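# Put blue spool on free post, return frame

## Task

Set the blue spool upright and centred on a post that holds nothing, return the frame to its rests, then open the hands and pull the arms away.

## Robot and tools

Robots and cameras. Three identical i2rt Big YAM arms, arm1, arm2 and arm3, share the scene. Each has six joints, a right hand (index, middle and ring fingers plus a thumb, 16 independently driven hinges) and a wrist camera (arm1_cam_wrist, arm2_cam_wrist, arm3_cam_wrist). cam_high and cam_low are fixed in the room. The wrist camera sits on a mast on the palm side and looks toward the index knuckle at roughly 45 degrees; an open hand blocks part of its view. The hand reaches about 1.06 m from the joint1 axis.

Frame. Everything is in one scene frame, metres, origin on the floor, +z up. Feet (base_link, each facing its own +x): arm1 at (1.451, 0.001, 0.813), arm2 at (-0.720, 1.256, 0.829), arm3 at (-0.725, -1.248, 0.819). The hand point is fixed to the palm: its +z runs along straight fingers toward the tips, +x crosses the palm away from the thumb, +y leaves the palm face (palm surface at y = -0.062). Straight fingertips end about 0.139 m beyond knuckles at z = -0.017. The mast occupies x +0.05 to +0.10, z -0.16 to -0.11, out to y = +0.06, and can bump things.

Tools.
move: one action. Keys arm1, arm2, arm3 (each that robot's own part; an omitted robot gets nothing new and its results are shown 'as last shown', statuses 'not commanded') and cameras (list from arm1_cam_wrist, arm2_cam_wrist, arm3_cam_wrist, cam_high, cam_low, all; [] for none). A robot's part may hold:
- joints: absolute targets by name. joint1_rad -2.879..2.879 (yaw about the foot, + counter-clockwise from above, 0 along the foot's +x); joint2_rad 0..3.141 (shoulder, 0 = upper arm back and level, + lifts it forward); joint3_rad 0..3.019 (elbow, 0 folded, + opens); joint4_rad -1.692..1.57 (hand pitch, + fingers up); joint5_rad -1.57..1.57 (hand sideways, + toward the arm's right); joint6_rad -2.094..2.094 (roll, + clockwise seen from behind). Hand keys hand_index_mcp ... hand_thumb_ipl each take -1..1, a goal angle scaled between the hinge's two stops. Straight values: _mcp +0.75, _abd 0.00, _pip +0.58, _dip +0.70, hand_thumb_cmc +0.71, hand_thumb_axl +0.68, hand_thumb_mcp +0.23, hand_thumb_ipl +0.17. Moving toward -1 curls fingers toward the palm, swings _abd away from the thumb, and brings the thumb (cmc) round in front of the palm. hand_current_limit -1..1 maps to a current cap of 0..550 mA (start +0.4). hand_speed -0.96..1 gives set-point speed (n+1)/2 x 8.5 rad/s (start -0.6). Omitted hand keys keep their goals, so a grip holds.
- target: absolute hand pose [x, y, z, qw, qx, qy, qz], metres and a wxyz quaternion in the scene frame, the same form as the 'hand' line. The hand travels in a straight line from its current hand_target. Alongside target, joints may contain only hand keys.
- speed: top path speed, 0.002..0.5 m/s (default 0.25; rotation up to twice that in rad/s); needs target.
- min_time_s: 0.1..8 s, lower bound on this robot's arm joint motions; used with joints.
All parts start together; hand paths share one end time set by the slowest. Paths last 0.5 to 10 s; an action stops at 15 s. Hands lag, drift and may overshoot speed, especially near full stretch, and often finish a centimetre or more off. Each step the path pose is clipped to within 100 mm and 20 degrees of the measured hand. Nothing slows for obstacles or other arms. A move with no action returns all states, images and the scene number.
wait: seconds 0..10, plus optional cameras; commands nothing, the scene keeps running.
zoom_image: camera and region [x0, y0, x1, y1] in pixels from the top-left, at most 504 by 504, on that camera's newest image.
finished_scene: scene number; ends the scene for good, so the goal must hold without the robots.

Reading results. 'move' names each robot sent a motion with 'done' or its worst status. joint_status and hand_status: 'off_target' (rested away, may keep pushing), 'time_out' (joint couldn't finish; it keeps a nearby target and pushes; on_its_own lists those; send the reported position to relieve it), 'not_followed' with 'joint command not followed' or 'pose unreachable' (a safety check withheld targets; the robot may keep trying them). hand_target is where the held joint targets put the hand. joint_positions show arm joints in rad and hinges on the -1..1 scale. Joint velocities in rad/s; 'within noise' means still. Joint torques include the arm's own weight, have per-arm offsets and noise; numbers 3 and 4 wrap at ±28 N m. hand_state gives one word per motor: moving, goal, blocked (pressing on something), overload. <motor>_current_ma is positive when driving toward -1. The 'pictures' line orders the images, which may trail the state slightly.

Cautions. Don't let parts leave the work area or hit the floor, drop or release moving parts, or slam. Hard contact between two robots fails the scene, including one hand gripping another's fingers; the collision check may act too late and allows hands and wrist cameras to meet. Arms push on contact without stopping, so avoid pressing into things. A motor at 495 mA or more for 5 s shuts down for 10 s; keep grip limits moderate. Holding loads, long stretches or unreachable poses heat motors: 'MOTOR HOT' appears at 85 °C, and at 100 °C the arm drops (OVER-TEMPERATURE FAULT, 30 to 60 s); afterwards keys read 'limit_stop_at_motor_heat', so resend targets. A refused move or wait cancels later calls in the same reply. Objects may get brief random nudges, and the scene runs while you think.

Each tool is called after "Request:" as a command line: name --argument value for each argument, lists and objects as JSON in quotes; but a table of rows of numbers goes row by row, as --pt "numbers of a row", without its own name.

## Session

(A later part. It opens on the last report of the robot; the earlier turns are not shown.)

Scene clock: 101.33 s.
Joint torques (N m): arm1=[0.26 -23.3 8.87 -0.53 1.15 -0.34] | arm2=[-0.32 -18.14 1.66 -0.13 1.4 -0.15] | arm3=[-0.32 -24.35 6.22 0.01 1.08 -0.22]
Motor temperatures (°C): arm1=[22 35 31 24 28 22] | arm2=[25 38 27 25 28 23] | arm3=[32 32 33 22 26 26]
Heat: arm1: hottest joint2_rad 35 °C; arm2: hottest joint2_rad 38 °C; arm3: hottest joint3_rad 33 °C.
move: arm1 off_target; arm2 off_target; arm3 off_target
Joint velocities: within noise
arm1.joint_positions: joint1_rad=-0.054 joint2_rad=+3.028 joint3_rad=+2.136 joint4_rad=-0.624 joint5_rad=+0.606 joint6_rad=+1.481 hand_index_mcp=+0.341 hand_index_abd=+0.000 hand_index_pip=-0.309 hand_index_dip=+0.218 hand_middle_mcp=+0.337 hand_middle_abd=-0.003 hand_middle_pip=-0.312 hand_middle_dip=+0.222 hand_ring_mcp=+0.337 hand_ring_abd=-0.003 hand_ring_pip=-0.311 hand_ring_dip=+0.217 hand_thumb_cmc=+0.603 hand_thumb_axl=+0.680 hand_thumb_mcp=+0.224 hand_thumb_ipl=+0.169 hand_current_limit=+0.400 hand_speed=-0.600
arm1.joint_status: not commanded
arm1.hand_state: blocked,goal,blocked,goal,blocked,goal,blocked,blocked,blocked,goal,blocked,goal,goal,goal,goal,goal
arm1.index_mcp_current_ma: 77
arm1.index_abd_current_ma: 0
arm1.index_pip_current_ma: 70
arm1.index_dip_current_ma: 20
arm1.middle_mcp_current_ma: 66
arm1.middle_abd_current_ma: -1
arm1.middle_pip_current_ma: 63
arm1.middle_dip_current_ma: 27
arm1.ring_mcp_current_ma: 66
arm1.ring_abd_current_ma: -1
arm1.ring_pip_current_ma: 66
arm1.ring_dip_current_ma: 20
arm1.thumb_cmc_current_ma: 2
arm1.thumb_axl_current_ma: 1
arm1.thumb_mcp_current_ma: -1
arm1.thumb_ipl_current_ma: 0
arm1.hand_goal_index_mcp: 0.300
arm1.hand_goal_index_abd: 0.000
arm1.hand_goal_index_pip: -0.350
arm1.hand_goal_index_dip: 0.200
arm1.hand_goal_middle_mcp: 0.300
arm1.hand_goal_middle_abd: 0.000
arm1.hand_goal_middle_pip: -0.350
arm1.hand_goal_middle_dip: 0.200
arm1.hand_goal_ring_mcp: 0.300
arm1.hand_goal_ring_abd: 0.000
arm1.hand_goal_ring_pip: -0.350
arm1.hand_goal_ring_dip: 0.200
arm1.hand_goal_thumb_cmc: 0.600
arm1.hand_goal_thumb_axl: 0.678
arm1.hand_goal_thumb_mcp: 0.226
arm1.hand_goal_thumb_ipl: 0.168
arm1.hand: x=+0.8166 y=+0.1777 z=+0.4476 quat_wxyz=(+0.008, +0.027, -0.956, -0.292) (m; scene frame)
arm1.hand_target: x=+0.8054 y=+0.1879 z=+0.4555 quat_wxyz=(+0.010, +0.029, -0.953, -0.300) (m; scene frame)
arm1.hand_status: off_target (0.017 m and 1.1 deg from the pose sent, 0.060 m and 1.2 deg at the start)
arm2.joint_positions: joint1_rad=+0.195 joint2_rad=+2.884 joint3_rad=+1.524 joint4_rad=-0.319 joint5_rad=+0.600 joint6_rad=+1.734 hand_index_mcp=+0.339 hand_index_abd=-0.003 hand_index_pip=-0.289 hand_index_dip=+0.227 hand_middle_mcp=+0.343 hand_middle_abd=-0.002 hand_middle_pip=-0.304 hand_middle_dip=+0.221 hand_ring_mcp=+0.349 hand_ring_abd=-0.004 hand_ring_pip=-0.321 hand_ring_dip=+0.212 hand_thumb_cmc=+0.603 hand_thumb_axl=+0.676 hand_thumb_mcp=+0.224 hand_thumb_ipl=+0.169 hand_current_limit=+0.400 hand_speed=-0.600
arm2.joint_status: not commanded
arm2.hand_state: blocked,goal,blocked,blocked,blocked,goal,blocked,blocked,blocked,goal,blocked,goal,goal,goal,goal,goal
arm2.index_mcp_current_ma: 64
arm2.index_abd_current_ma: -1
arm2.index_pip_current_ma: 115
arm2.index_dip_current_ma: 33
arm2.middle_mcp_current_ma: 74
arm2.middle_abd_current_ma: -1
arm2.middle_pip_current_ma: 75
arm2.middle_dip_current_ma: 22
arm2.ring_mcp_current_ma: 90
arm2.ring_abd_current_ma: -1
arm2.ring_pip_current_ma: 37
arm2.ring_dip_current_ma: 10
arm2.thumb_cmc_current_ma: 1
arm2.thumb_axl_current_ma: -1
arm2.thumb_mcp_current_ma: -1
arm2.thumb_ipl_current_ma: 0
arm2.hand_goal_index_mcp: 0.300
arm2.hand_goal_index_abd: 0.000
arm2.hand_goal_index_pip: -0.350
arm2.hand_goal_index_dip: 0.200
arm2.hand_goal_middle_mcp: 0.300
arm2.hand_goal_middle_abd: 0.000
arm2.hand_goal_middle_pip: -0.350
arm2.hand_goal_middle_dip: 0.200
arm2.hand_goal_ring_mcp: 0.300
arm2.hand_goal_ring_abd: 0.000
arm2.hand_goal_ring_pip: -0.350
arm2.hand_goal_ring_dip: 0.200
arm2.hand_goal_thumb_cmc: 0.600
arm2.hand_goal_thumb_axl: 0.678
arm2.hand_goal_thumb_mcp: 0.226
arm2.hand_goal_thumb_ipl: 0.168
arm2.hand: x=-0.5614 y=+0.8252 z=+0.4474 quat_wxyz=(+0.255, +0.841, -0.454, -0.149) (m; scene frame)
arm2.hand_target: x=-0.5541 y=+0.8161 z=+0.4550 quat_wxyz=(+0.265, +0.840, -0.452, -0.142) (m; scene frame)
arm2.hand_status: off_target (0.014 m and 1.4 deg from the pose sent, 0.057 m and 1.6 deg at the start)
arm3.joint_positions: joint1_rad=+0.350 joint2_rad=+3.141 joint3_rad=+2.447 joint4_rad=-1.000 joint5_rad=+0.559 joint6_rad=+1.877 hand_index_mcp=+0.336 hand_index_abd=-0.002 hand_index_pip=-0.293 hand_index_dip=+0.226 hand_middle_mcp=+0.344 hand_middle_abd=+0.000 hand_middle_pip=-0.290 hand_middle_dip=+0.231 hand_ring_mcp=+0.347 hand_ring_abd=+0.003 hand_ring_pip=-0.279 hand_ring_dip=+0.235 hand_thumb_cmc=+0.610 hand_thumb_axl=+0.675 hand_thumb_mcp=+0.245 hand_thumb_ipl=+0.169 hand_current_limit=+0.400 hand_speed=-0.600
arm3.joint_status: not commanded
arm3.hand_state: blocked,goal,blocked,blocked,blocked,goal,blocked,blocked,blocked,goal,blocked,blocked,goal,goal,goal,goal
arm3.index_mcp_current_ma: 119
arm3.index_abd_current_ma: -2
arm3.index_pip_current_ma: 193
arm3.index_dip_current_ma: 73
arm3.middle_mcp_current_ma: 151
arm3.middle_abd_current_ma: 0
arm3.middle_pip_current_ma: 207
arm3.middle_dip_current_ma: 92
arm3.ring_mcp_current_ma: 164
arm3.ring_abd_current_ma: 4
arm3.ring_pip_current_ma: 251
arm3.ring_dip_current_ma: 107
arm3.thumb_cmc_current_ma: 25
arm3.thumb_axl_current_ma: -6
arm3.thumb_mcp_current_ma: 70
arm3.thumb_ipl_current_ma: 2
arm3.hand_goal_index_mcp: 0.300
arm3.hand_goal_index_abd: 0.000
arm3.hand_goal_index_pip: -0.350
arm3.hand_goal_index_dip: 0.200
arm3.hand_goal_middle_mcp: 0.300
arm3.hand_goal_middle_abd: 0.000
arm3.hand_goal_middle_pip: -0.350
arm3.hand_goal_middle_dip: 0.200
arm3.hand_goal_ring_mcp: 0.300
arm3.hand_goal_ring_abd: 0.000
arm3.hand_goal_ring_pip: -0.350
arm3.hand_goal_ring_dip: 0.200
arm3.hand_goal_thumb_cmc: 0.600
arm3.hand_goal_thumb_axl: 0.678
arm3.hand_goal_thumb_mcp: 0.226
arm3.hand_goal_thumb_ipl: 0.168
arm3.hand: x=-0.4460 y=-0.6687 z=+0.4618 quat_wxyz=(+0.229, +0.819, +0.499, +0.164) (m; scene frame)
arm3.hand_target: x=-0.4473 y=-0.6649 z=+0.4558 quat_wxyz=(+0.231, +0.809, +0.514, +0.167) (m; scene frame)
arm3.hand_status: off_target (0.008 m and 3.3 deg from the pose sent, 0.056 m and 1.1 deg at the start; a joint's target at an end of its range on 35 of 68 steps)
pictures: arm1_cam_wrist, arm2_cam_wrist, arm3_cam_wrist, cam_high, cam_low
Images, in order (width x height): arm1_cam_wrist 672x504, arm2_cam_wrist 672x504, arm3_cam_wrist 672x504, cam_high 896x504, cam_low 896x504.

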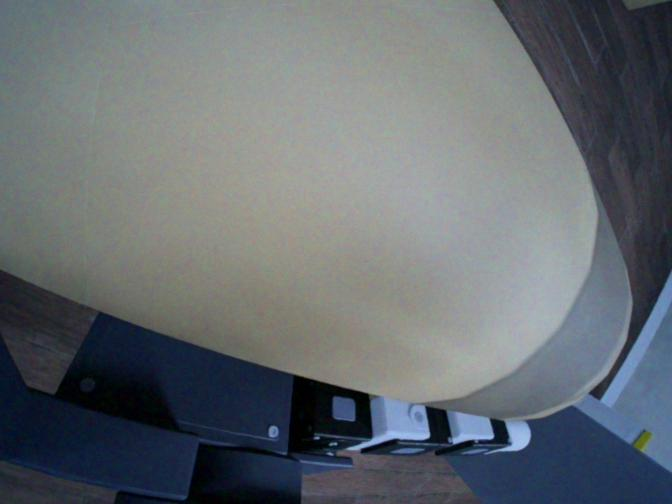

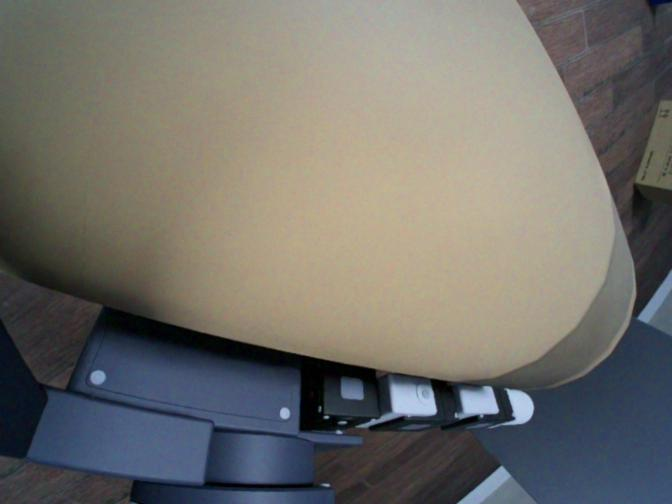

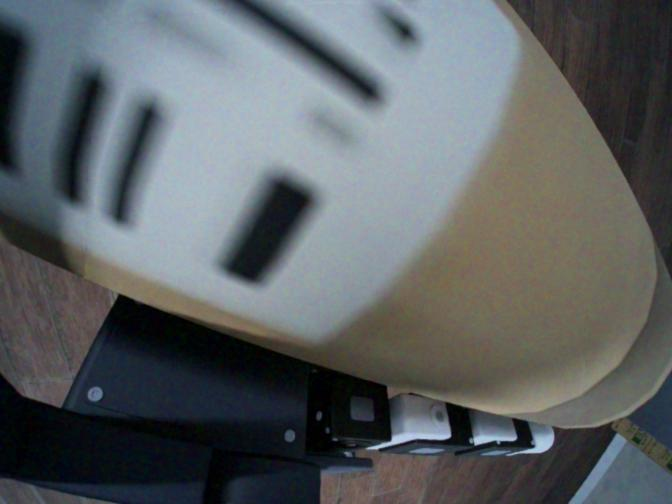

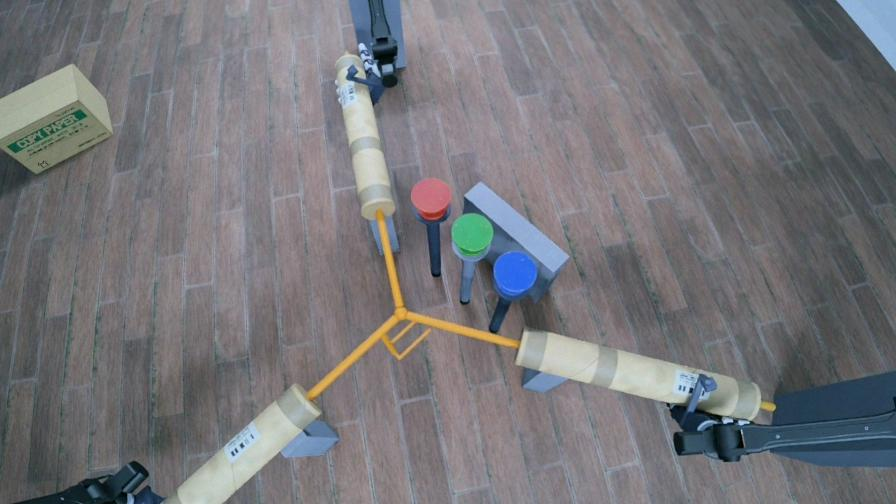

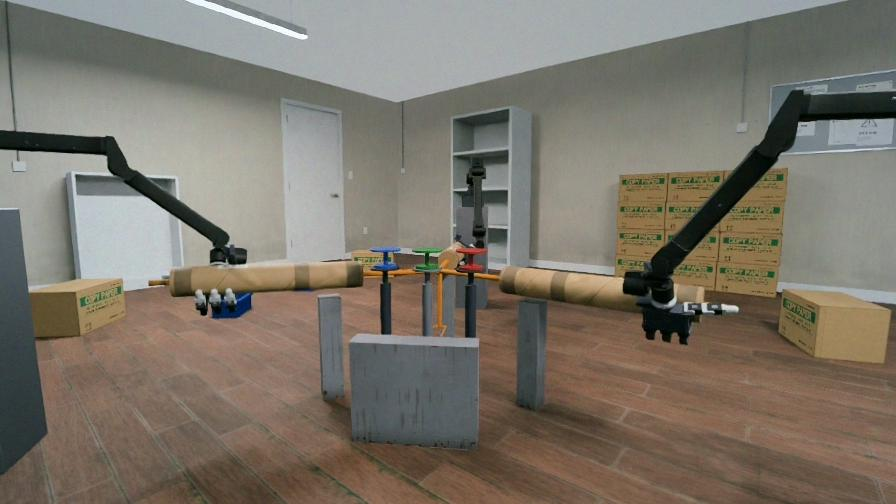

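Request:
move --arm1 '{"joints":{"hand_index_mcp":0.75,"hand_middle_mcp":0.75,"hand_ring_mcp":0.75,"hand_index_pip":0.58,"hand_middle_pip":0.58,"hand_ring_pip":0.58,"hand_index_dip":0.7,"hand_middle_dip":0.7,"hand_ring_dip":0.7,"hand_thumb_cmc":0.714}}' --arm2 '{"joints":{"hand_index_mcp":0.75,"hand_middle_mcp":0.75,"hand_ring_mcp":0.75,"hand_index_pip":0.58,"hand_middle_pip":0.58,"hand_ring_pip":0.58,"hand_index_dip":0.7,"hand_middle_dip":0.7,"hand_ring_dip":0.7,"hand_thumb_cmc":0.714}}' --arm3 '{"joints":{"hand_index_mcp":0.75,"hand_middle_mcp":0.75,"hand_ring_mcp":0.75,"hand_index_pip":0.58,"hand_middle_pip":0.58,"hand_ring_pip":0.58,"hand_index_dip":0.7,"hand_middle_dip":0.7,"hand_ring_dip":0.7,"hand_thumb_cmc":0.714}}' --cameras '["all"]'

Request:
zoom_image --camera "cam_high" --region '[250, 180, 600, 470]'

Request:
zoom_image --camera "cam_low" --region '[300, 200, 600, 350]'

Scene clock: 102.90 s.
Joint torques (N m): arm1=[0.5 -23 8.8 -0.38 0.61 -0.21] | arm2=[0.26 -18.14 1.59 -0.06 0.86 -0.14] | arm3=[-0.62 -24.53 6.3 -0.21 0.79 -0.07]
Motor temperatures (°C): arm1=[22 35 31 24 28 22] | arm2=[25 38 27 25 28 23] | arm3=[32 32 33 22 26 26]
Heat: arm1: hottest joint2_rad 35 °C; arm2: hottest joint2_rad 38 °C; arm3: hottest joint3_rad 33 °C.
move: arm1 done; arm2 done; arm3 done
Joint velocities: within noise
arm1.joint_positions: joint1_rad=-0.054 joint2_rad=+3.028 joint3_rad=+2.137 joint4_rad=-0.628 joint5_rad=+0.621 joint6_rad=+1.470 hand_index_mcp=+0.754 hand_index_abd=+0.000 hand_index_pip=+0.578 hand_index_dip=+0.698 hand_middle_mcp=+0.753 hand_middle_abd=-0.003 hand_middle_pip=+0.579 hand_middle_dip=+0.698 hand_ring_mcp=+0.753 hand_ring_abd=-0.003 hand_ring_pip=+0.578 hand_ring_dip=+0.698 hand_thumb_cmc=+0.717 hand_thumb_axl=+0.680 hand_thumb_mcp=+0.224 hand_thumb_ipl=+0.169 hand_current_limit=+0.400 hand_speed=-0.600
arm1.joint_status: all done
arm1.hand_state: goal,goal,goal,goal,goal,goal,goal,goal,goal,goal,goal,goal,goal,goal,goal,goal
arm1.index_mcp_current_ma: 2
arm1.index_abd_current_ma: 0
arm1.index_pip_current_ma: -1
arm1.index_dip_current_ma: -1
arm1.middle_mcp_current_ma: 2
arm1.middle_abd_current_ma: -1
arm1.middle_pip_current_ma: 0
arm1.middle_dip_current_ma: -1
arm1.ring_mcp_current_ma: 1
arm1.ring_abd_current_ma: -1
arm1.ring_pip_current_ma: -1
arm1.ring_dip_current_ma: -1
arm1.thumb_cmc_current_ma: 2
arm1.thumb_axl_current_ma: 1
arm1.thumb_mcp_current_ma: -1
arm1.thumb_ipl_current_ma: 0
arm1.hand_goal_index_mcp: 0.750
arm1.hand_goal_index_abd: 0.000
arm1.hand_goal_index_pip: 0.580
arm1.hand_goal_index_dip: 0.700
arm1.hand_goal_middle_mcp: 0.750
arm1.hand_goal_middle_abd: 0.000
arm1.hand_goal_middle_pip: 0.580
arm1.hand_goal_middle_dip: 0.700
arm1.hand_goal_ring_mcp: 0.750
arm1.hand_goal_ring_abd: 0.000
arm1.hand_goal_ring_pip: 0.580
arm1.hand_goal_ring_dip: 0.700
arm1.hand_goal_thumb_cmc: 0.714
arm1.hand_goal_thumb_axl: 0.678
arm1.hand_goal_thumb_mcp: 0.226
arm1.hand_goal_thumb_ipl: 0.168
arm1.hand: x=+0.8161 y=+0.1795 z=+0.4506 quat_wxyz=(+0.004, +0.032, -0.954, -0.299) (m; scene frame)
arm1.hand_target: x=+0.8055 y=+0.1879 z=+0.4554 quat_wxyz=(+0.010, +0.029, -0.953, -0.300) (m; scene frame)
arm1.hand_status: not commanded
arm2.joint_positions: joint1_rad=+0.195 joint2_rad=+2.884 joint3_rad=+1.524 joint4_rad=-0.319 joint5_rad=+0.610 joint6_rad=+1.735 hand_index_mcp=+0.753 hand_index_abd=-0.003 hand_index_pip=+0.578 hand_index_dip=+0.698 hand_middle_mcp=+0.753 hand_middle_abd=-0.002 hand_middle_pip=+0.578 hand_middle_dip=+0.698 hand_ring_mcp=+0.754 hand_ring_abd=-0.003 hand_ring_pip=+0.579 hand_ring_dip=+0.698 hand_thumb_cmc=+0.717 hand_thumb_axl=+0.676 hand_thumb_mcp=+0.224 hand_thumb_ipl=+0.169 hand_current_limit=+0.400 hand_speed=-0.600
arm2.joint_status: all done
arm2.hand_state: goal,goal,goal,goal,goal,goal,goal,goal,goal,goal,goal,goal,goal,goal,goal,goal
arm2.index_mcp_current_ma: 1
arm2.index_abd_current_ma: -1
arm2.index_pip_current_ma: 0
arm2.index_dip_current_ma: -1
arm2.middle_mcp_current_ma: 1
arm2.middle_abd_current_ma: -1
arm2.middle_pip_current_ma: 0
arm2.middle_dip_current_ma: -1
arm2.ring_mcp_current_ma: 2
arm2.ring_abd_current_ma: -1
arm2.ring_pip_current_ma: 0
arm2.ring_dip_current_ma: -1
arm2.thumb_cmc_current_ma: 1
arm2.thumb_axl_current_ma: -1
arm2.thumb_mcp_current_ma: -1
arm2.thumb_ipl_current_ma: 0
arm2.hand_goal_index_mcp: 0.750
arm2.hand_goal_index_abd: 0.000
arm2.hand_goal_index_pip: 0.580
arm2.hand_goal_index_dip: 0.700
arm2.hand_goal_middle_mcp: 0.750
arm2.hand_goal_middle_abd: 0.000
arm2.hand_goal_middle_pip: 0.580
arm2.hand_goal_middle_dip: 0.700
arm2.hand_goal_ring_mcp: 0.750
arm2.hand_goal_ring_abd: 0.000
arm2.hand_goal_ring_pip: 0.580
arm2.hand_goal_ring_dip: 0.700
arm2.hand_goal_thumb_cmc: 0.714
arm2.hand_goal_thumb_axl: 0.678
arm2.hand_goal_thumb_mcp: 0.226
arm2.hand_goal_thumb_ipl: 0.168
arm2.hand: x=-0.5621 y=+0.8244 z=+0.4490 quat_wxyz=(+0.260, +0.840, -0.453, -0.150) (m; scene frame)
arm2.hand_target: x=-0.5541 y=+0.8161 z=+0.4550 quat_wxyz=(+0.265, +0.840, -0.452, -0.142) (m; scene frame)
arm2.hand_status: not commanded
arm3.joint_positions: joint1_rad=+0.353 joint2_rad=+3.141 joint3_rad=+2.447 joint4_rad=-0.992 joint5_rad=+0.564 joint6_rad=+1.862 hand_index_mcp=+0.752 hand_index_abd=-0.002 hand_index_pip=+0.578 hand_index_dip=+0.698 hand_middle_mcp=+0.752 hand_middle_abd=+0.000 hand_middle_pip=+0.578 hand_middle_dip=+0.698 hand_ring_mcp=+0.753 hand_ring_abd=+0.003 hand_ring_pip=+0.578 hand_ring_dip=+0.698 hand_thumb_cmc=+0.717 hand_thumb_axl=+0.676 hand_thumb_mcp=+0.224 hand_thumb_ipl=+0.169 hand_current_limit=+0.400 hand_speed=-0.600
arm3.joint_status: all done
arm3.hand_state: goal,goal,goal,goal,goal,goal,goal,goal,goal,goal,goal,goal,goal,goal,goal,goal
arm3.index_mcp_current_ma: 4
arm3.index_abd_current_ma: -2
arm3.index_pip_current_ma: -3
arm3.index_dip_current_ma: -4
arm3.middle_mcp_current_ma: 4
arm3.middle_abd_current_ma: 0
arm3.middle_pip_current_ma: -3
arm3.middle_dip_current_ma: -4
arm3.ring_mcp_current_ma: 5
arm3.ring_abd_current_ma: 4
arm3.ring_pip_current_ma: -3
arm3.ring_dip_current_ma: -4
arm3.thumb_cmc_current_ma: 6
arm3.thumb_axl_current_ma: -5
arm3.thumb_mcp_current_ma: -4
arm3.thumb_ipl_current_ma: 2
arm3.hand_goal_index_mcp: 0.750
arm3.hand_goal_index_abd: 0.000
arm3.hand_goal_index_pip: 0.580
arm3.hand_goal_index_dip: 0.700
arm3.hand_goal_middle_mcp: 0.750
arm3.hand_goal_middle_abd: 0.000
arm3.hand_goal_middle_pip: 0.580
arm3.hand_goal_middle_dip: 0.700
arm3.hand_goal_ring_mcp: 0.750
arm3.hand_goal_ring_abd: 0.000
arm3.hand_goal_ring_pip: 0.580
arm3.hand_goal_ring_dip: 0.700
arm3.hand_goal_thumb_cmc: 0.714
arm3.hand_goal_thumb_axl: 0.678
arm3.hand_goal_thumb_mcp: 0.226
arm3.hand_goal_thumb_ipl: 0.168
arm3.hand: x=-0.4463 y=-0.6652 z=+0.4623 quat_wxyz=(+0.229, +0.815, +0.506, +0.167) (m; scene frame)
arm3.hand_target: x=-0.4473 y=-0.6649 z=+0.4558 quat_wxyz=(+0.230, +0.809, +0.514, +0.167) (m; scene frame)
arm3.hand_status: not commanded
pictures: arm1_cam_wrist, arm2_cam_wrist, arm3_cam_wrist, cam_high, cam_low
Images, in order (width x height): arm1_cam_wrist 672x504, arm2_cam_wrist 672x504, arm3_cam_wrist 672x504, cam_high 896x504, cam_low 896x504.

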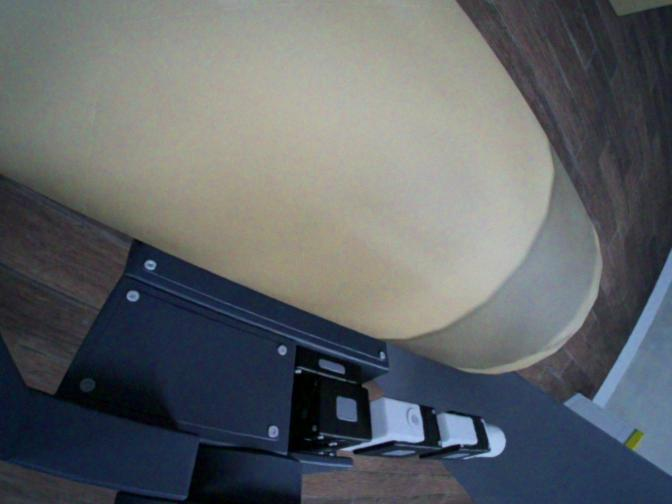

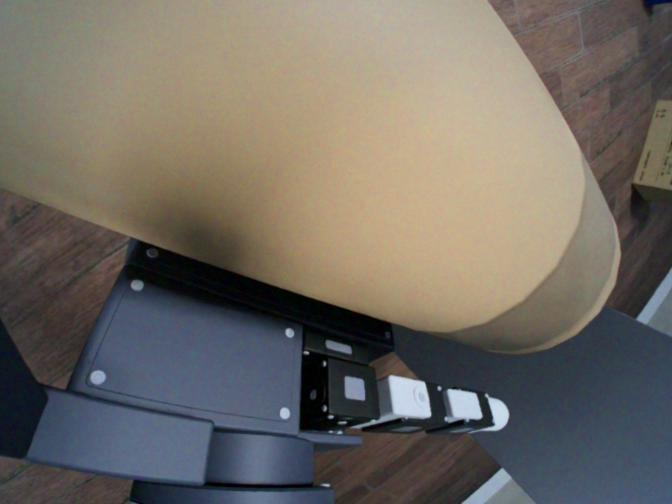

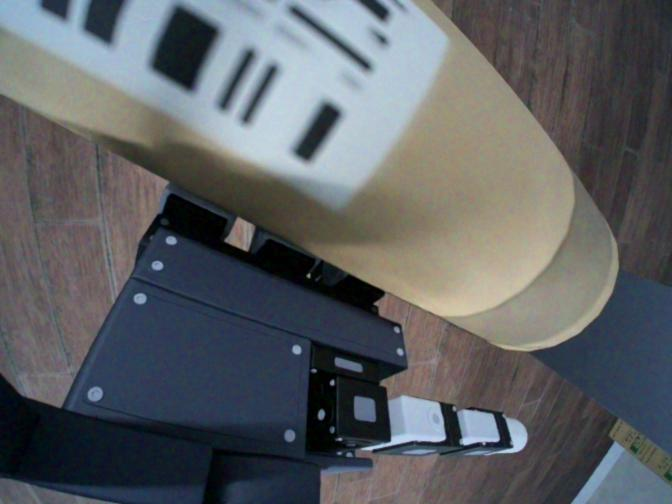

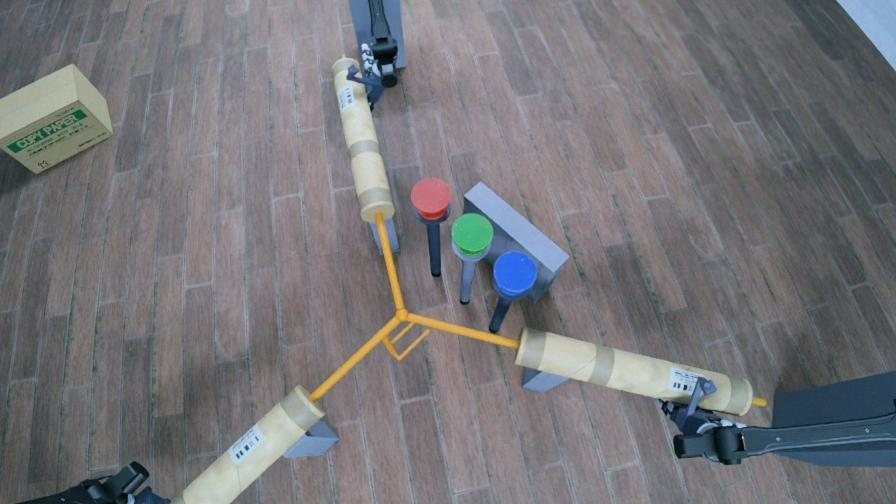

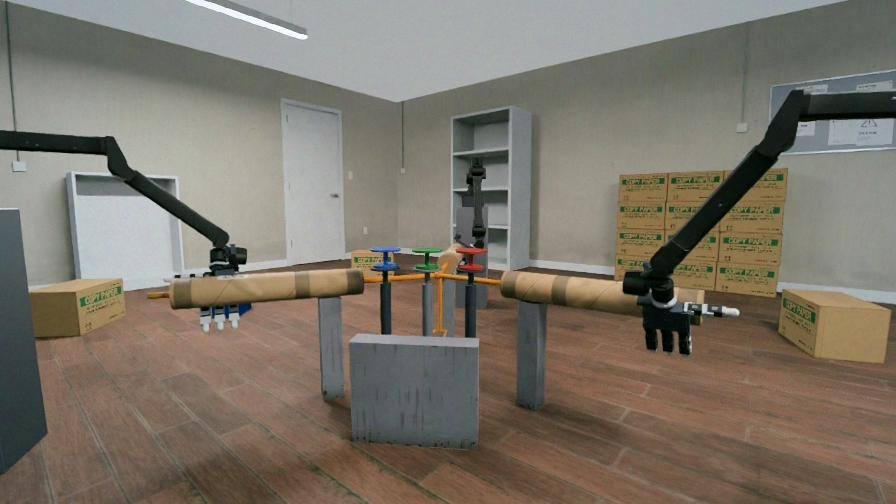

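Scaled by 1.440 from the camera's 896x504 image, which has a finer 1280x720 frame.

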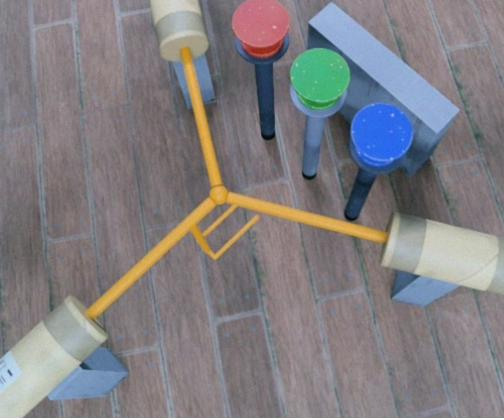

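Scaled by 1.680 from the camera's 896x504 image, which has a finer 1280x720 frame.

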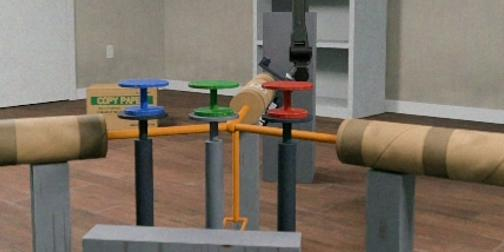

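Request:
move --arm1 '{"target":[0.815,0.050,0.455,-0.0092,-0.0291,0.9533,0.3006],"speed":0.1}' --arm2 '{"target":[-0.447,0.888,0.455,-0.2649,-0.8401,0.4514,0.1423],"speed":0.1}' --arm3 '{"target":[-0.570,-0.603,0.460,0.2557,0.811,0.5019,0.1583],"speed":0.1}' --cameras '["all"]'

Scene clock: 105.27 s.
Joint torques (N m): arm1=[1.26 -22.53 9.26 -0.61 0.46 0.07] | arm2=[-0.5 -18.02 3.14 -0.81 0.54 0.08] | arm3=[-0.26 -24.88 8.54 -0.29 0.49 0.25]
Motor temperatures (°C): arm1=[22 36 31 24 28 22] | arm2=[25 38 27 25 27 23] | arm3=[32 32 33 22 26 26]
Heat: arm1: hottest joint2_rad 36 °C; arm2: hottest joint2_rad 38 °C; arm3: hottest joint3_rad 33 °C.
move: arm1 done; arm2 done; arm3 off_target
Joint velocities: within noise
arm1.joint_positions: joint1_rad=+0.139 joint2_rad=+3.047 joint3_rad=+2.212 joint4_rad=-0.823 joint5_rad=+0.622 joint6_rad=+1.702 hand_index_mcp=+0.754 hand_index_abd=+0.000 hand_index_pip=+0.578 hand_index_dip=+0.698 hand_middle_mcp=+0.753 hand_middle_abd=-0.003 hand_middle_pip=+0.579 hand_middle_dip=+0.698 hand_ring_mcp=+0.753 hand_ring_abd=-0.003 hand_ring_pip=+0.578 hand_ring_dip=+0.698 hand_thumb_cmc=+0.717 hand_thumb_axl=+0.680 hand_thumb_mcp=+0.224 hand_thumb_ipl=+0.169 hand_current_limit=+0.400 hand_speed=-0.600
arm1.joint_status: not commanded
arm1.hand_state: goal,goal,goal,goal,goal,goal,goal,goal,goal,goal,goal,goal,goal,goal,goal,goal
arm1.index_mcp_current_ma: 2
arm1.index_abd_current_ma: 0
arm1.index_pip_current_ma: -1
arm1.index_dip_current_ma: -1
arm1.middle_mcp_current_ma: 2
arm1.middle_abd_current_ma: -1
arm1.middle_pip_current_ma: 0
arm1.middle_dip_current_ma: -1
arm1.ring_mcp_current_ma: 1
arm1.ring_abd_current_ma: -1
arm1.ring_pip_current_ma: -1
arm1.ring_dip_current_ma: -1
arm1.thumb_cmc_current_ma: 2
arm1.thumb_axl_current_ma: 1
arm1.thumb_mcp_current_ma: -1
arm1.thumb_ipl_current_ma: 0
arm1.hand_goal_index_mcp: 0.750
arm1.hand_goal_index_abd: 0.000
arm1.hand_goal_index_pip: 0.580
arm1.hand_goal_index_dip: 0.700
arm1.hand_goal_middle_mcp: 0.750
arm1.hand_goal_middle_abd: 0.000
arm1.hand_goal_middle_pip: 0.580
arm1.hand_goal_middle_dip: 0.700
arm1.hand_goal_ring_mcp: 0.750
arm1.hand_goal_ring_abd: 0.000
arm1.hand_goal_ring_pip: 0.580
arm1.hand_goal_ring_dip: 0.700
arm1.hand_goal_thumb_cmc: 0.714
arm1.hand_goal_thumb_axl: 0.678
arm1.hand_goal_thumb_mcp: 0.226
arm1.hand_goal_thumb_ipl: 0.168
arm1.hand: x=+0.8200 y=+0.0544 z=+0.4599 quat_wxyz=(+0.003, +0.035, -0.953, -0.301) (m; scene frame)
arm1.hand_target: x=+0.8154 y=+0.0501 z=+0.4552 quat_wxyz=(+0.010, +0.029, -0.953, -0.300) (m; scene frame)
arm1.hand_status: done (0.008 m and 1.0 deg from the pose sent, 0.130 m and 0.7 deg at the start)
arm2.joint_positions: joint1_rad=+0.447 joint2_rad=+2.910 joint3_rad=+1.671 joint4_rad=-0.589 joint5_rad=+0.573 joint6_rad=+2.010 hand_index_mcp=+0.753 hand_index_abd=-0.003 hand_index_pip=+0.578 hand_index_dip=+0.698 hand_middle_mcp=+0.753 hand_middle_abd=-0.002 hand_middle_pip=+0.578 hand_middle_dip=+0.698 hand_ring_mcp=+0.754 hand_ring_abd=-0.003 hand_ring_pip=+0.579 hand_ring_dip=+0.698 hand_thumb_cmc=+0.717 hand_thumb_axl=+0.676 hand_thumb_mcp=+0.224 hand_thumb_ipl=+0.169 hand_current_limit=+0.400 hand_speed=-0.600
arm2.joint_status: not commanded
arm2.hand_state: goal,goal,goal,goal,goal,goal,goal,goal,goal,goal,goal,goal,goal,goal,goal,goal
arm2.index_mcp_current_ma: 1
arm2.index_abd_current_ma: -1
arm2.index_pip_current_ma: 0
arm2.index_dip_current_ma: -1
arm2.middle_mcp_current_ma: 1
arm2.middle_abd_current_ma: -1
arm2.middle_pip_current_ma: 0
arm2.middle_dip_current_ma: -1
arm2.ring_mcp_current_ma: 2
arm2.ring_abd_current_ma: -1
arm2.ring_pip_current_ma: 0
arm2.ring_dip_current_ma: -1
arm2.thumb_cmc_current_ma: 1
arm2.thumb_axl_current_ma: -1
arm2.thumb_mcp_current_ma: -1
arm2.thumb_ipl_current_ma: 0
arm2.hand_goal_index_mcp: 0.750
arm2.hand_goal_index_abd: 0.000
arm2.hand_goal_index_pip: 0.580
arm2.hand_goal_index_dip: 0.700
arm2.hand_goal_middle_mcp: 0.750
arm2.hand_goal_middle_abd: 0.000
arm2.hand_goal_middle_pip: 0.580
arm2.hand_goal_middle_dip: 0.700
arm2.hand_goal_ring_mcp: 0.750
arm2.hand_goal_ring_abd: 0.000
arm2.hand_goal_ring_pip: 0.580
arm2.hand_goal_ring_dip: 0.700
arm2.hand_goal_thumb_cmc: 0.714
arm2.hand_goal_thumb_axl: 0.678
arm2.hand_goal_thumb_mcp: 0.226
arm2.hand_goal_thumb_ipl: 0.168
arm2.hand: x=-0.4515 y=+0.8898 z=+0.4554 quat_wxyz=(+0.265, +0.844, -0.444, -0.145) (m; scene frame)
arm2.hand_target: x=-0.4469 y=+0.8880 z=+0.4551 quat_wxyz=(+0.265, +0.840, -0.451, -0.142) (m; scene frame)
arm2.hand_status: done (0.005 m and 1.0 deg from the pose sent, 0.132 m and 1.1 deg at the start)
arm3.joint_positions: joint1_rad=+0.533 joint2_rad=+3.141 joint3_rad=+2.492 joint4_rad=-1.003 joint5_rad=+0.495 joint6_rad=+1.925 hand_index_mcp=+0.752 hand_index_abd=-0.002 hand_index_pip=+0.578 hand_index_dip=+0.698 hand_middle_mcp=+0.752 hand_middle_abd=+0.000 hand_middle_pip=+0.578 hand_middle_dip=+0.698 hand_ring_mcp=+0.753 hand_ring_abd=+0.003 hand_ring_pip=+0.578 hand_ring_dip=+0.698 hand_thumb_cmc=+0.717 hand_thumb_axl=+0.676 hand_thumb_mcp=+0.224 hand_thumb_ipl=+0.169 hand_current_limit=+0.400 hand_speed=-0.600
arm3.joint_status: not commanded
arm3.hand_state: goal,goal,goal,goal,goal,goal,goal,goal,goal,goal,goal,goal,goal,goal,goal,goal
arm3.index_mcp_current_ma: 4
arm3.index_abd_current_ma: -2
arm3.index_pip_current_ma: -3
arm3.index_dip_current_ma: -4
arm3.middle_mcp_current_ma: 4
arm3.middle_abd_current_ma: 0
arm3.middle_pip_current_ma: -3
arm3.middle_dip_current_ma: -4
arm3.ring_mcp_current_ma: 5
arm3.ring_abd_current_ma: 4
arm3.ring_pip_current_ma: -3
arm3.ring_dip_current_ma: -4
arm3.thumb_cmc_current_ma: 6
arm3.thumb_axl_current_ma: -5
arm3.thumb_mcp_current_ma: -4
arm3.thumb_ipl_current_ma: 2
arm3.hand_goal_index_mcp: 0.750
arm3.hand_goal_index_abd: 0.000
arm3.hand_goal_index_pip: 0.580
arm3.hand_goal_index_dip: 0.700
arm3.hand_goal_middle_mcp: 0.750
arm3.hand_goal_middle_abd: 0.000
arm3.hand_goal_middle_pip: 0.580
arm3.hand_goal_middle_dip: 0.700
arm3.hand_goal_ring_mcp: 0.750
arm3.hand_goal_ring_abd: 0.000
arm3.hand_goal_ring_pip: 0.580
arm3.hand_goal_ring_dip: 0.700
arm3.hand_goal_thumb_cmc: 0.714
arm3.hand_goal_thumb_axl: 0.678
arm3.hand_goal_thumb_mcp: 0.226
arm3.hand_goal_thumb_ipl: 0.168
arm3.hand: x=-0.5656 y=-0.6135 z=+0.4618 quat_wxyz=(+0.174, +0.795, +0.553, +0.175) (m; scene frame)
arm3.hand_target: x=-0.5701 y=-0.6044 z=+0.4611 quat_wxyz=(+0.161, +0.801, +0.546, +0.184) (m; scene frame)
arm3.hand_status: off_target (0.012 m and 11.3 deg from the pose sent, 0.138 m and 3.3 deg at the start; a joint's target at an end of its range on 66 of 66 steps)
pictures: arm1_cam_wrist, arm2_cam_wrist, arm3_cam_wrist, cam_high, cam_low
Images, in order (width x height): arm1_cam_wrist 672x504, arm2_cam_wrist 672x504, arm3_cam_wrist 672x504, cam_high 896x504, cam_low 896x504.

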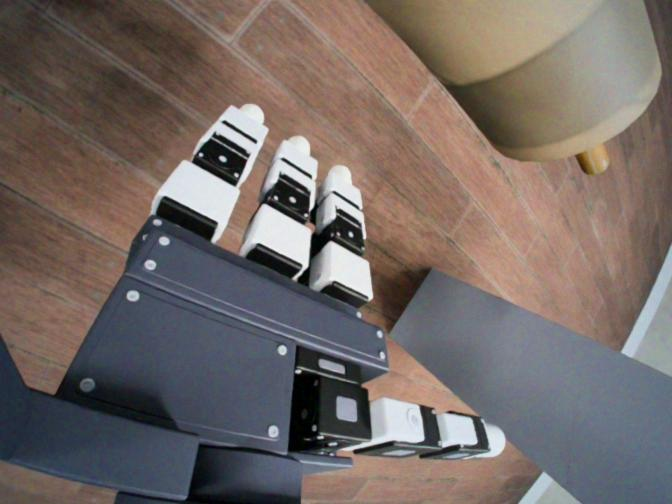

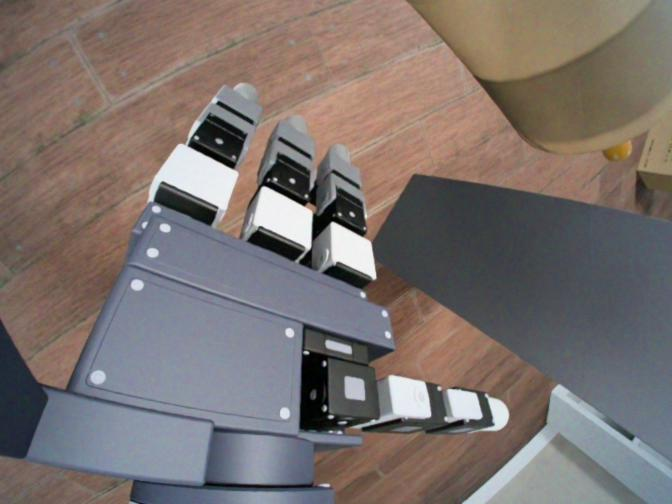

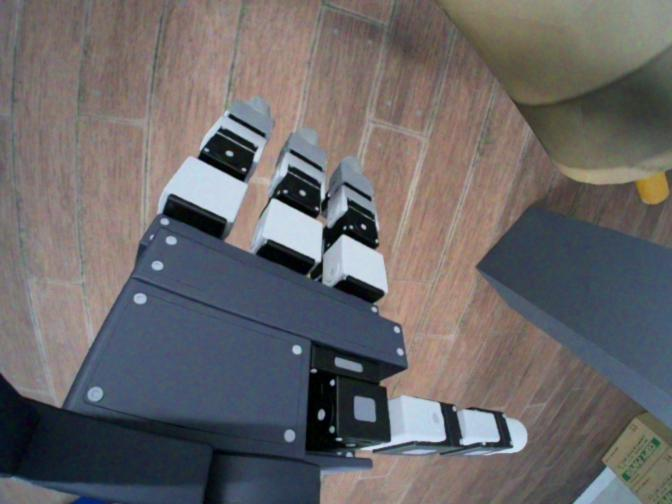

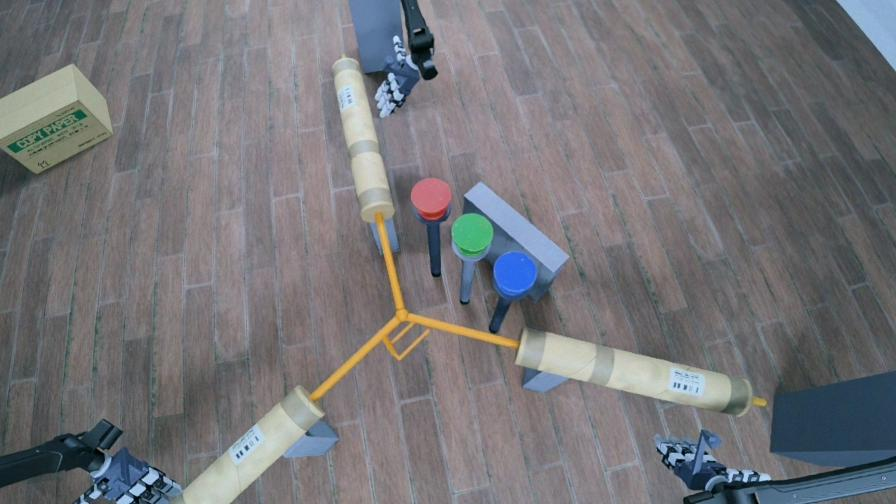

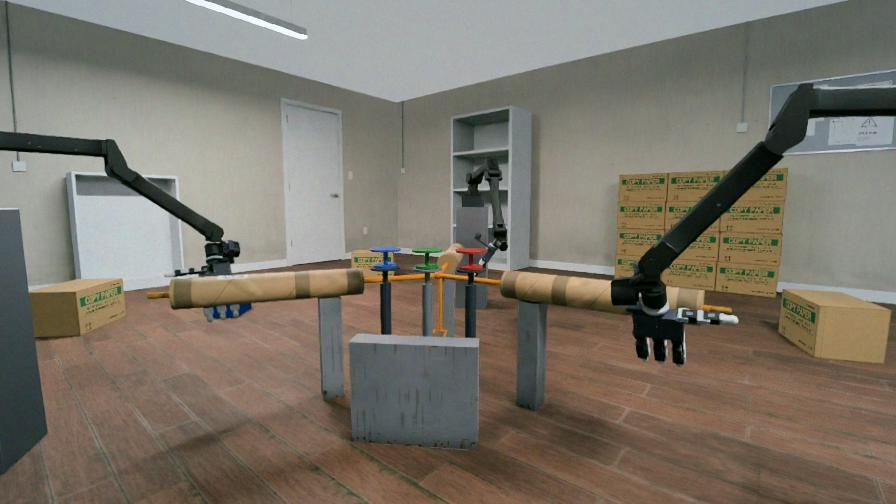

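Request:
move --arm1 '{"target":[0.82,-0.05,0.60,-0.0092,-0.0291,0.9533,0.3006],"speed":0.2}' --arm2 '{"target":[-0.365,0.943,0.60,-0.2649,-0.8401,0.4514,0.1423],"speed":0.2}' --arm3 '{"target":[-0.66,-0.56,0.60,0.2557,0.811,0.5019,0.1583],"speed":0.2}' --cameras '["cam_high","cam_low"]'

Request:
finished_scene --scene 1

Scene clock: 107.17 s.
Joint torques (N m): arm1=[1.85 -25.47 5.52 -0.65 0.4 0.11] | arm2=[-0.5 -19.96 2.85 -0.99 0.43 0.04] | arm3=[-0.5 -26.4 9.76 -0.91 0.64 0.25]
Motor temperatures (°C): arm1=[22 36 31 24 27 22] | arm2=[25 38 27 25 27 23] | arm3=[32 32 33 22 25 26]
Heat: arm1: hottest joint2_rad 36 °C; arm2: hottest joint2_rad 38 °C; arm3: hottest joint3_rad 33 °C.
move: arm1 done; arm2 off_target; arm3 off_target
Joint velocities: within noise
arm1.joint_positions: joint1_rad=+0.287 joint2_rad=+2.793 joint3_rad=+2.105 joint4_rad=-1.052 joint5_rad=+0.604 joint6_rad=+1.885 hand_index_mcp=+0.754 hand_index_abd=+0.000 hand_index_pip=+0.578 hand_index_dip=+0.698 hand_middle_mcp=+0.753 hand_middle_abd=-0.003 hand_middle_pip=+0.579 hand_middle_dip=+0.698 hand_ring_mcp=+0.753 hand_ring_abd=-0.003 hand_ring_pip=+0.578 hand_ring_dip=+0.698 hand_thumb_cmc=+0.717 hand_thumb_axl=+0.680 hand_thumb_mcp=+0.224 hand_thumb_ipl=+0.169 hand_current_limit=+0.400 hand_speed=-0.600
arm1.joint_status: not commanded
arm1.hand_state: goal,goal,goal,goal,goal,goal,goal,goal,goal,goal,goal,goal,goal,goal,goal,goal
arm1.index_mcp_current_ma: 2
arm1.index_abd_current_ma: 0
arm1.index_pip_current_ma: -1
arm1.index_dip_current_ma: -1
arm1.middle_mcp_current_ma: 2
arm1.middle_abd_current_ma: -1
arm1.middle_pip_current_ma: 0
arm1.middle_dip_current_ma: -1
arm1.ring_mcp_current_ma: 1
arm1.ring_abd_current_ma: -1
arm1.ring_pip_current_ma: -1
arm1.ring_dip_current_ma: -1
arm1.thumb_cmc_current_ma: 2
arm1.thumb_axl_current_ma: 1
arm1.thumb_mcp_current_ma: -1
arm1.thumb_ipl_current_ma: 0
arm1.hand_goal_index_mcp: 0.750
arm1.hand_goal_index_abd: 0.000
arm1.hand_goal_index_pip: 0.580
arm1.hand_goal_index_dip: 0.700
arm1.hand_goal_middle_mcp: 0.750
arm1.hand_goal_middle_abd: 0.000
arm1.hand_goal_middle_pip: 0.580
arm1.hand_goal_middle_dip: 0.700
arm1.hand_goal_ring_mcp: 0.750
arm1.hand_goal_ring_abd: 0.000
arm1.hand_goal_ring_pip: 0.580
arm1.hand_goal_ring_dip: 0.700
arm1.hand_goal_thumb_cmc: 0.714
arm1.hand_goal_thumb_axl: 0.678
arm1.hand_goal_thumb_mcp: 0.226
arm1.hand_goal_thumb_ipl: 0.168
arm1.hand: x=+0.8141 y=-0.0469 z=+0.5996 quat_wxyz=(+0.014, +0.030, -0.954, -0.299) (m; scene frame)
arm1.hand_target: x=+0.8198 y=-0.0500 z=+0.6001 quat_wxyz=(+0.009, +0.029, -0.953, -0.301) (m; scene frame)
arm1.hand_status: done (0.007 m and 0.5 deg from the pose sent, 0.175 m and 1.0 deg at the start)
arm2.joint_positions: joint1_rad=+0.622 joint2_rad=+2.603 joint3_rad=+1.534 joint4_rad=-0.801 joint5_rad=+0.499 joint6_rad=+2.076 hand_index_mcp=+0.753 hand_index_abd=-0.003 hand_index_pip=+0.578 hand_index_dip=+0.698 hand_middle_mcp=+0.753 hand_middle_abd=-0.002 hand_middle_pip=+0.578 hand_middle_dip=+0.698 hand_ring_mcp=+0.754 hand_ring_abd=-0.003 hand_ring_pip=+0.579 hand_ring_dip=+0.698 hand_thumb_cmc=+0.717 hand_thumb_axl=+0.676 hand_thumb_mcp=+0.224 hand_thumb_ipl=+0.169 hand_current_limit=+0.400 hand_speed=-0.600
arm2.joint_status: not commanded
arm2.hand_state: goal,goal,goal,goal,goal,goal,goal,goal,goal,goal,goal,goal,goal,goal,goal,goal
arm2.index_mcp_current_ma: 1
arm2.index_abd_current_ma: -1
arm2.index_pip_current_ma: 0
arm2.index_dip_current_ma: -1
arm2.middle_mcp_current_ma: 1
arm2.middle_abd_current_ma: -1
arm2.middle_pip_current_ma: 0
arm2.middle_dip_current_ma: -1
arm2.ring_mcp_current_ma: 2
arm2.ring_abd_current_ma: -1
arm2.ring_pip_current_ma: 0
arm2.ring_dip_current_ma: -1
arm2.thumb_cmc_current_ma: 1
arm2.thumb_axl_current_ma: -1
arm2.thumb_mcp_current_ma: -1
arm2.thumb_ipl_current_ma: 0
arm2.hand_goal_index_mcp: 0.750
arm2.hand_goal_index_abd: 0.000
arm2.hand_goal_index_pip: 0.580
arm2.hand_goal_index_dip: 0.700
arm2.hand_goal_middle_mcp: 0.750
arm2.hand_goal_middle_abd: 0.000
arm2.hand_goal_middle_pip: 0.580
arm2.hand_goal_middle_dip: 0.700
arm2.hand_goal_ring_mcp: 0.750
arm2.hand_goal_ring_abd: 0.000
arm2.hand_goal_ring_pip: 0.580
arm2.hand_goal_ring_dip: 0.700
arm2.hand_goal_thumb_cmc: 0.714
arm2.hand_goal_thumb_axl: 0.678
arm2.hand_goal_thumb_mcp: 0.226
arm2.hand_goal_thumb_ipl: 0.168
arm2.hand: x=-0.3687 y=+0.9428 z=+0.5911 quat_wxyz=(+0.245, +0.872, -0.401, -0.134) (m; scene frame)
arm2.hand_target: x=-0.3654 y=+0.9425 z=+0.5998 quat_wxyz=(+0.244, +0.870, -0.409, -0.130) (m; scene frame)
arm2.hand_status: off_target (0.010 m and 7.3 deg from the pose sent, 0.177 m and 1.0 deg at the start; a joint's target at an end of its range on 43 of 53 steps)
arm3.joint_positions: joint1_rad=+0.660 joint2_rad=+3.141 joint3_rad=+2.870 joint4_rad=-1.487 joint5_rad=+0.504 joint6_rad=+2.080 hand_index_mcp=+0.752 hand_index_abd=-0.002 hand_index_pip=+0.578 hand_index_dip=+0.698 hand_middle_mcp=+0.752 hand_middle_abd=+0.000 hand_middle_pip=+0.578 hand_middle_dip=+0.698 hand_ring_mcp=+0.753 hand_ring_abd=+0.003 hand_ring_pip=+0.578 hand_ring_dip=+0.698 hand_thumb_cmc=+0.717 hand_thumb_axl=+0.676 hand_thumb_mcp=+0.224 hand_thumb_ipl=+0.169 hand_current_limit=+0.400 hand_speed=-0.600
arm3.joint_status: not commanded
arm3.hand_state: goal,goal,goal,goal,goal,goal,goal,goal,goal,goal,goal,goal,goal,goal,goal,goal
arm3.index_mcp_current_ma: 4
arm3.index_abd_current_ma: -2
arm3.index_pip_current_ma: -3
arm3.index_dip_current_ma: -4
arm3.middle_mcp_current_ma: 4
arm3.middle_abd_current_ma: 0
arm3.middle_pip_current_ma: -3
arm3.middle_dip_current_ma: -4
arm3.ring_mcp_current_ma: 5
arm3.ring_abd_current_ma: 4
arm3.ring_pip_current_ma: -3
arm3.ring_dip_current_ma: -4
arm3.thumb_cmc_current_ma: 6
arm3.thumb_axl_current_ma: -5
arm3.thumb_mcp_current_ma: -5
arm3.thumb_ipl_current_ma: 2
arm3.hand_goal_index_mcp: 0.750
arm3.hand_goal_index_abd: 0.000
arm3.hand_goal_index_pip: 0.580
arm3.hand_goal_index_dip: 0.700
arm3.hand_goal_middle_mcp: 0.750
arm3.hand_goal_middle_abd: 0.000
arm3.hand_goal_middle_pip: 0.580
arm3.hand_goal_middle_dip: 0.700
arm3.hand_goal_ring_mcp: 0.750
arm3.hand_goal_ring_abd: 0.000
arm3.hand_goal_ring_pip: 0.580
arm3.hand_goal_ring_dip: 0.700
arm3.hand_goal_thumb_cmc: 0.714
arm3.hand_goal_thumb_axl: 0.678
arm3.hand_goal_thumb_mcp: 0.226
arm3.hand_goal_thumb_ipl: 0.168
arm3.hand: x=-0.6569 y=-0.5654 z=+0.5979 quat_wxyz=(+0.195, +0.792, +0.551, +0.178) (m; scene frame)
arm3.hand_target: x=-0.6597 y=-0.5613 z=+0.6003 quat_wxyz=(+0.185, +0.798, +0.543, +0.185) (m; scene frame)
arm3.hand_status: off_target (0.007 m and 9.5 deg from the pose sent, 0.176 m and 11.3 deg at the start; a joint's target at an end of its range on 41 of 53 steps)
pictures: cam_high, cam_low
Images, in order (width x height): cam_high 896x504, cam_low 896x504.

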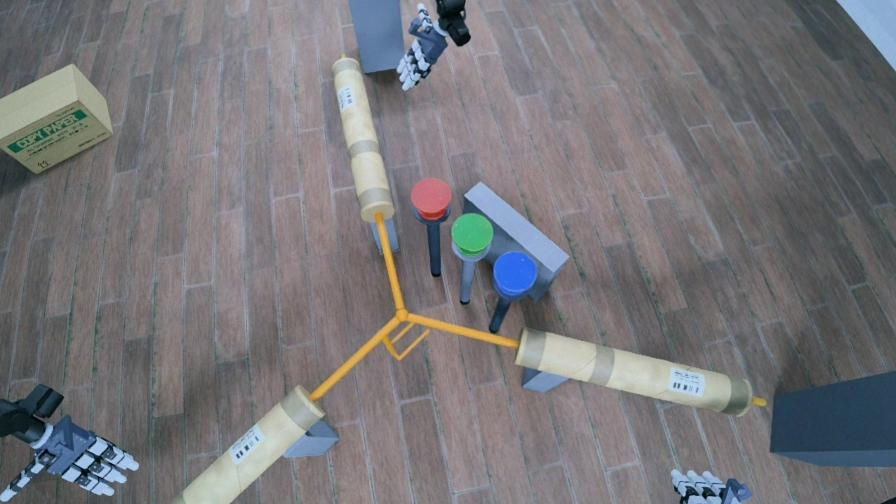

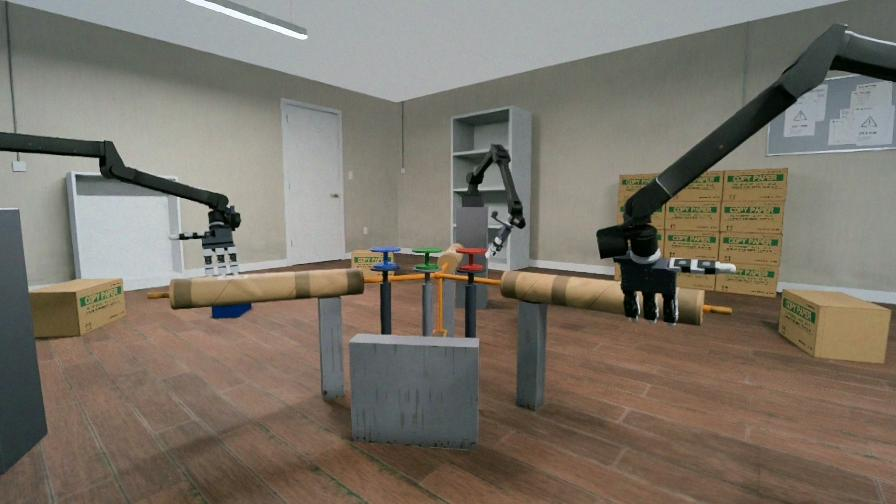

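The scene is finished: the task was done.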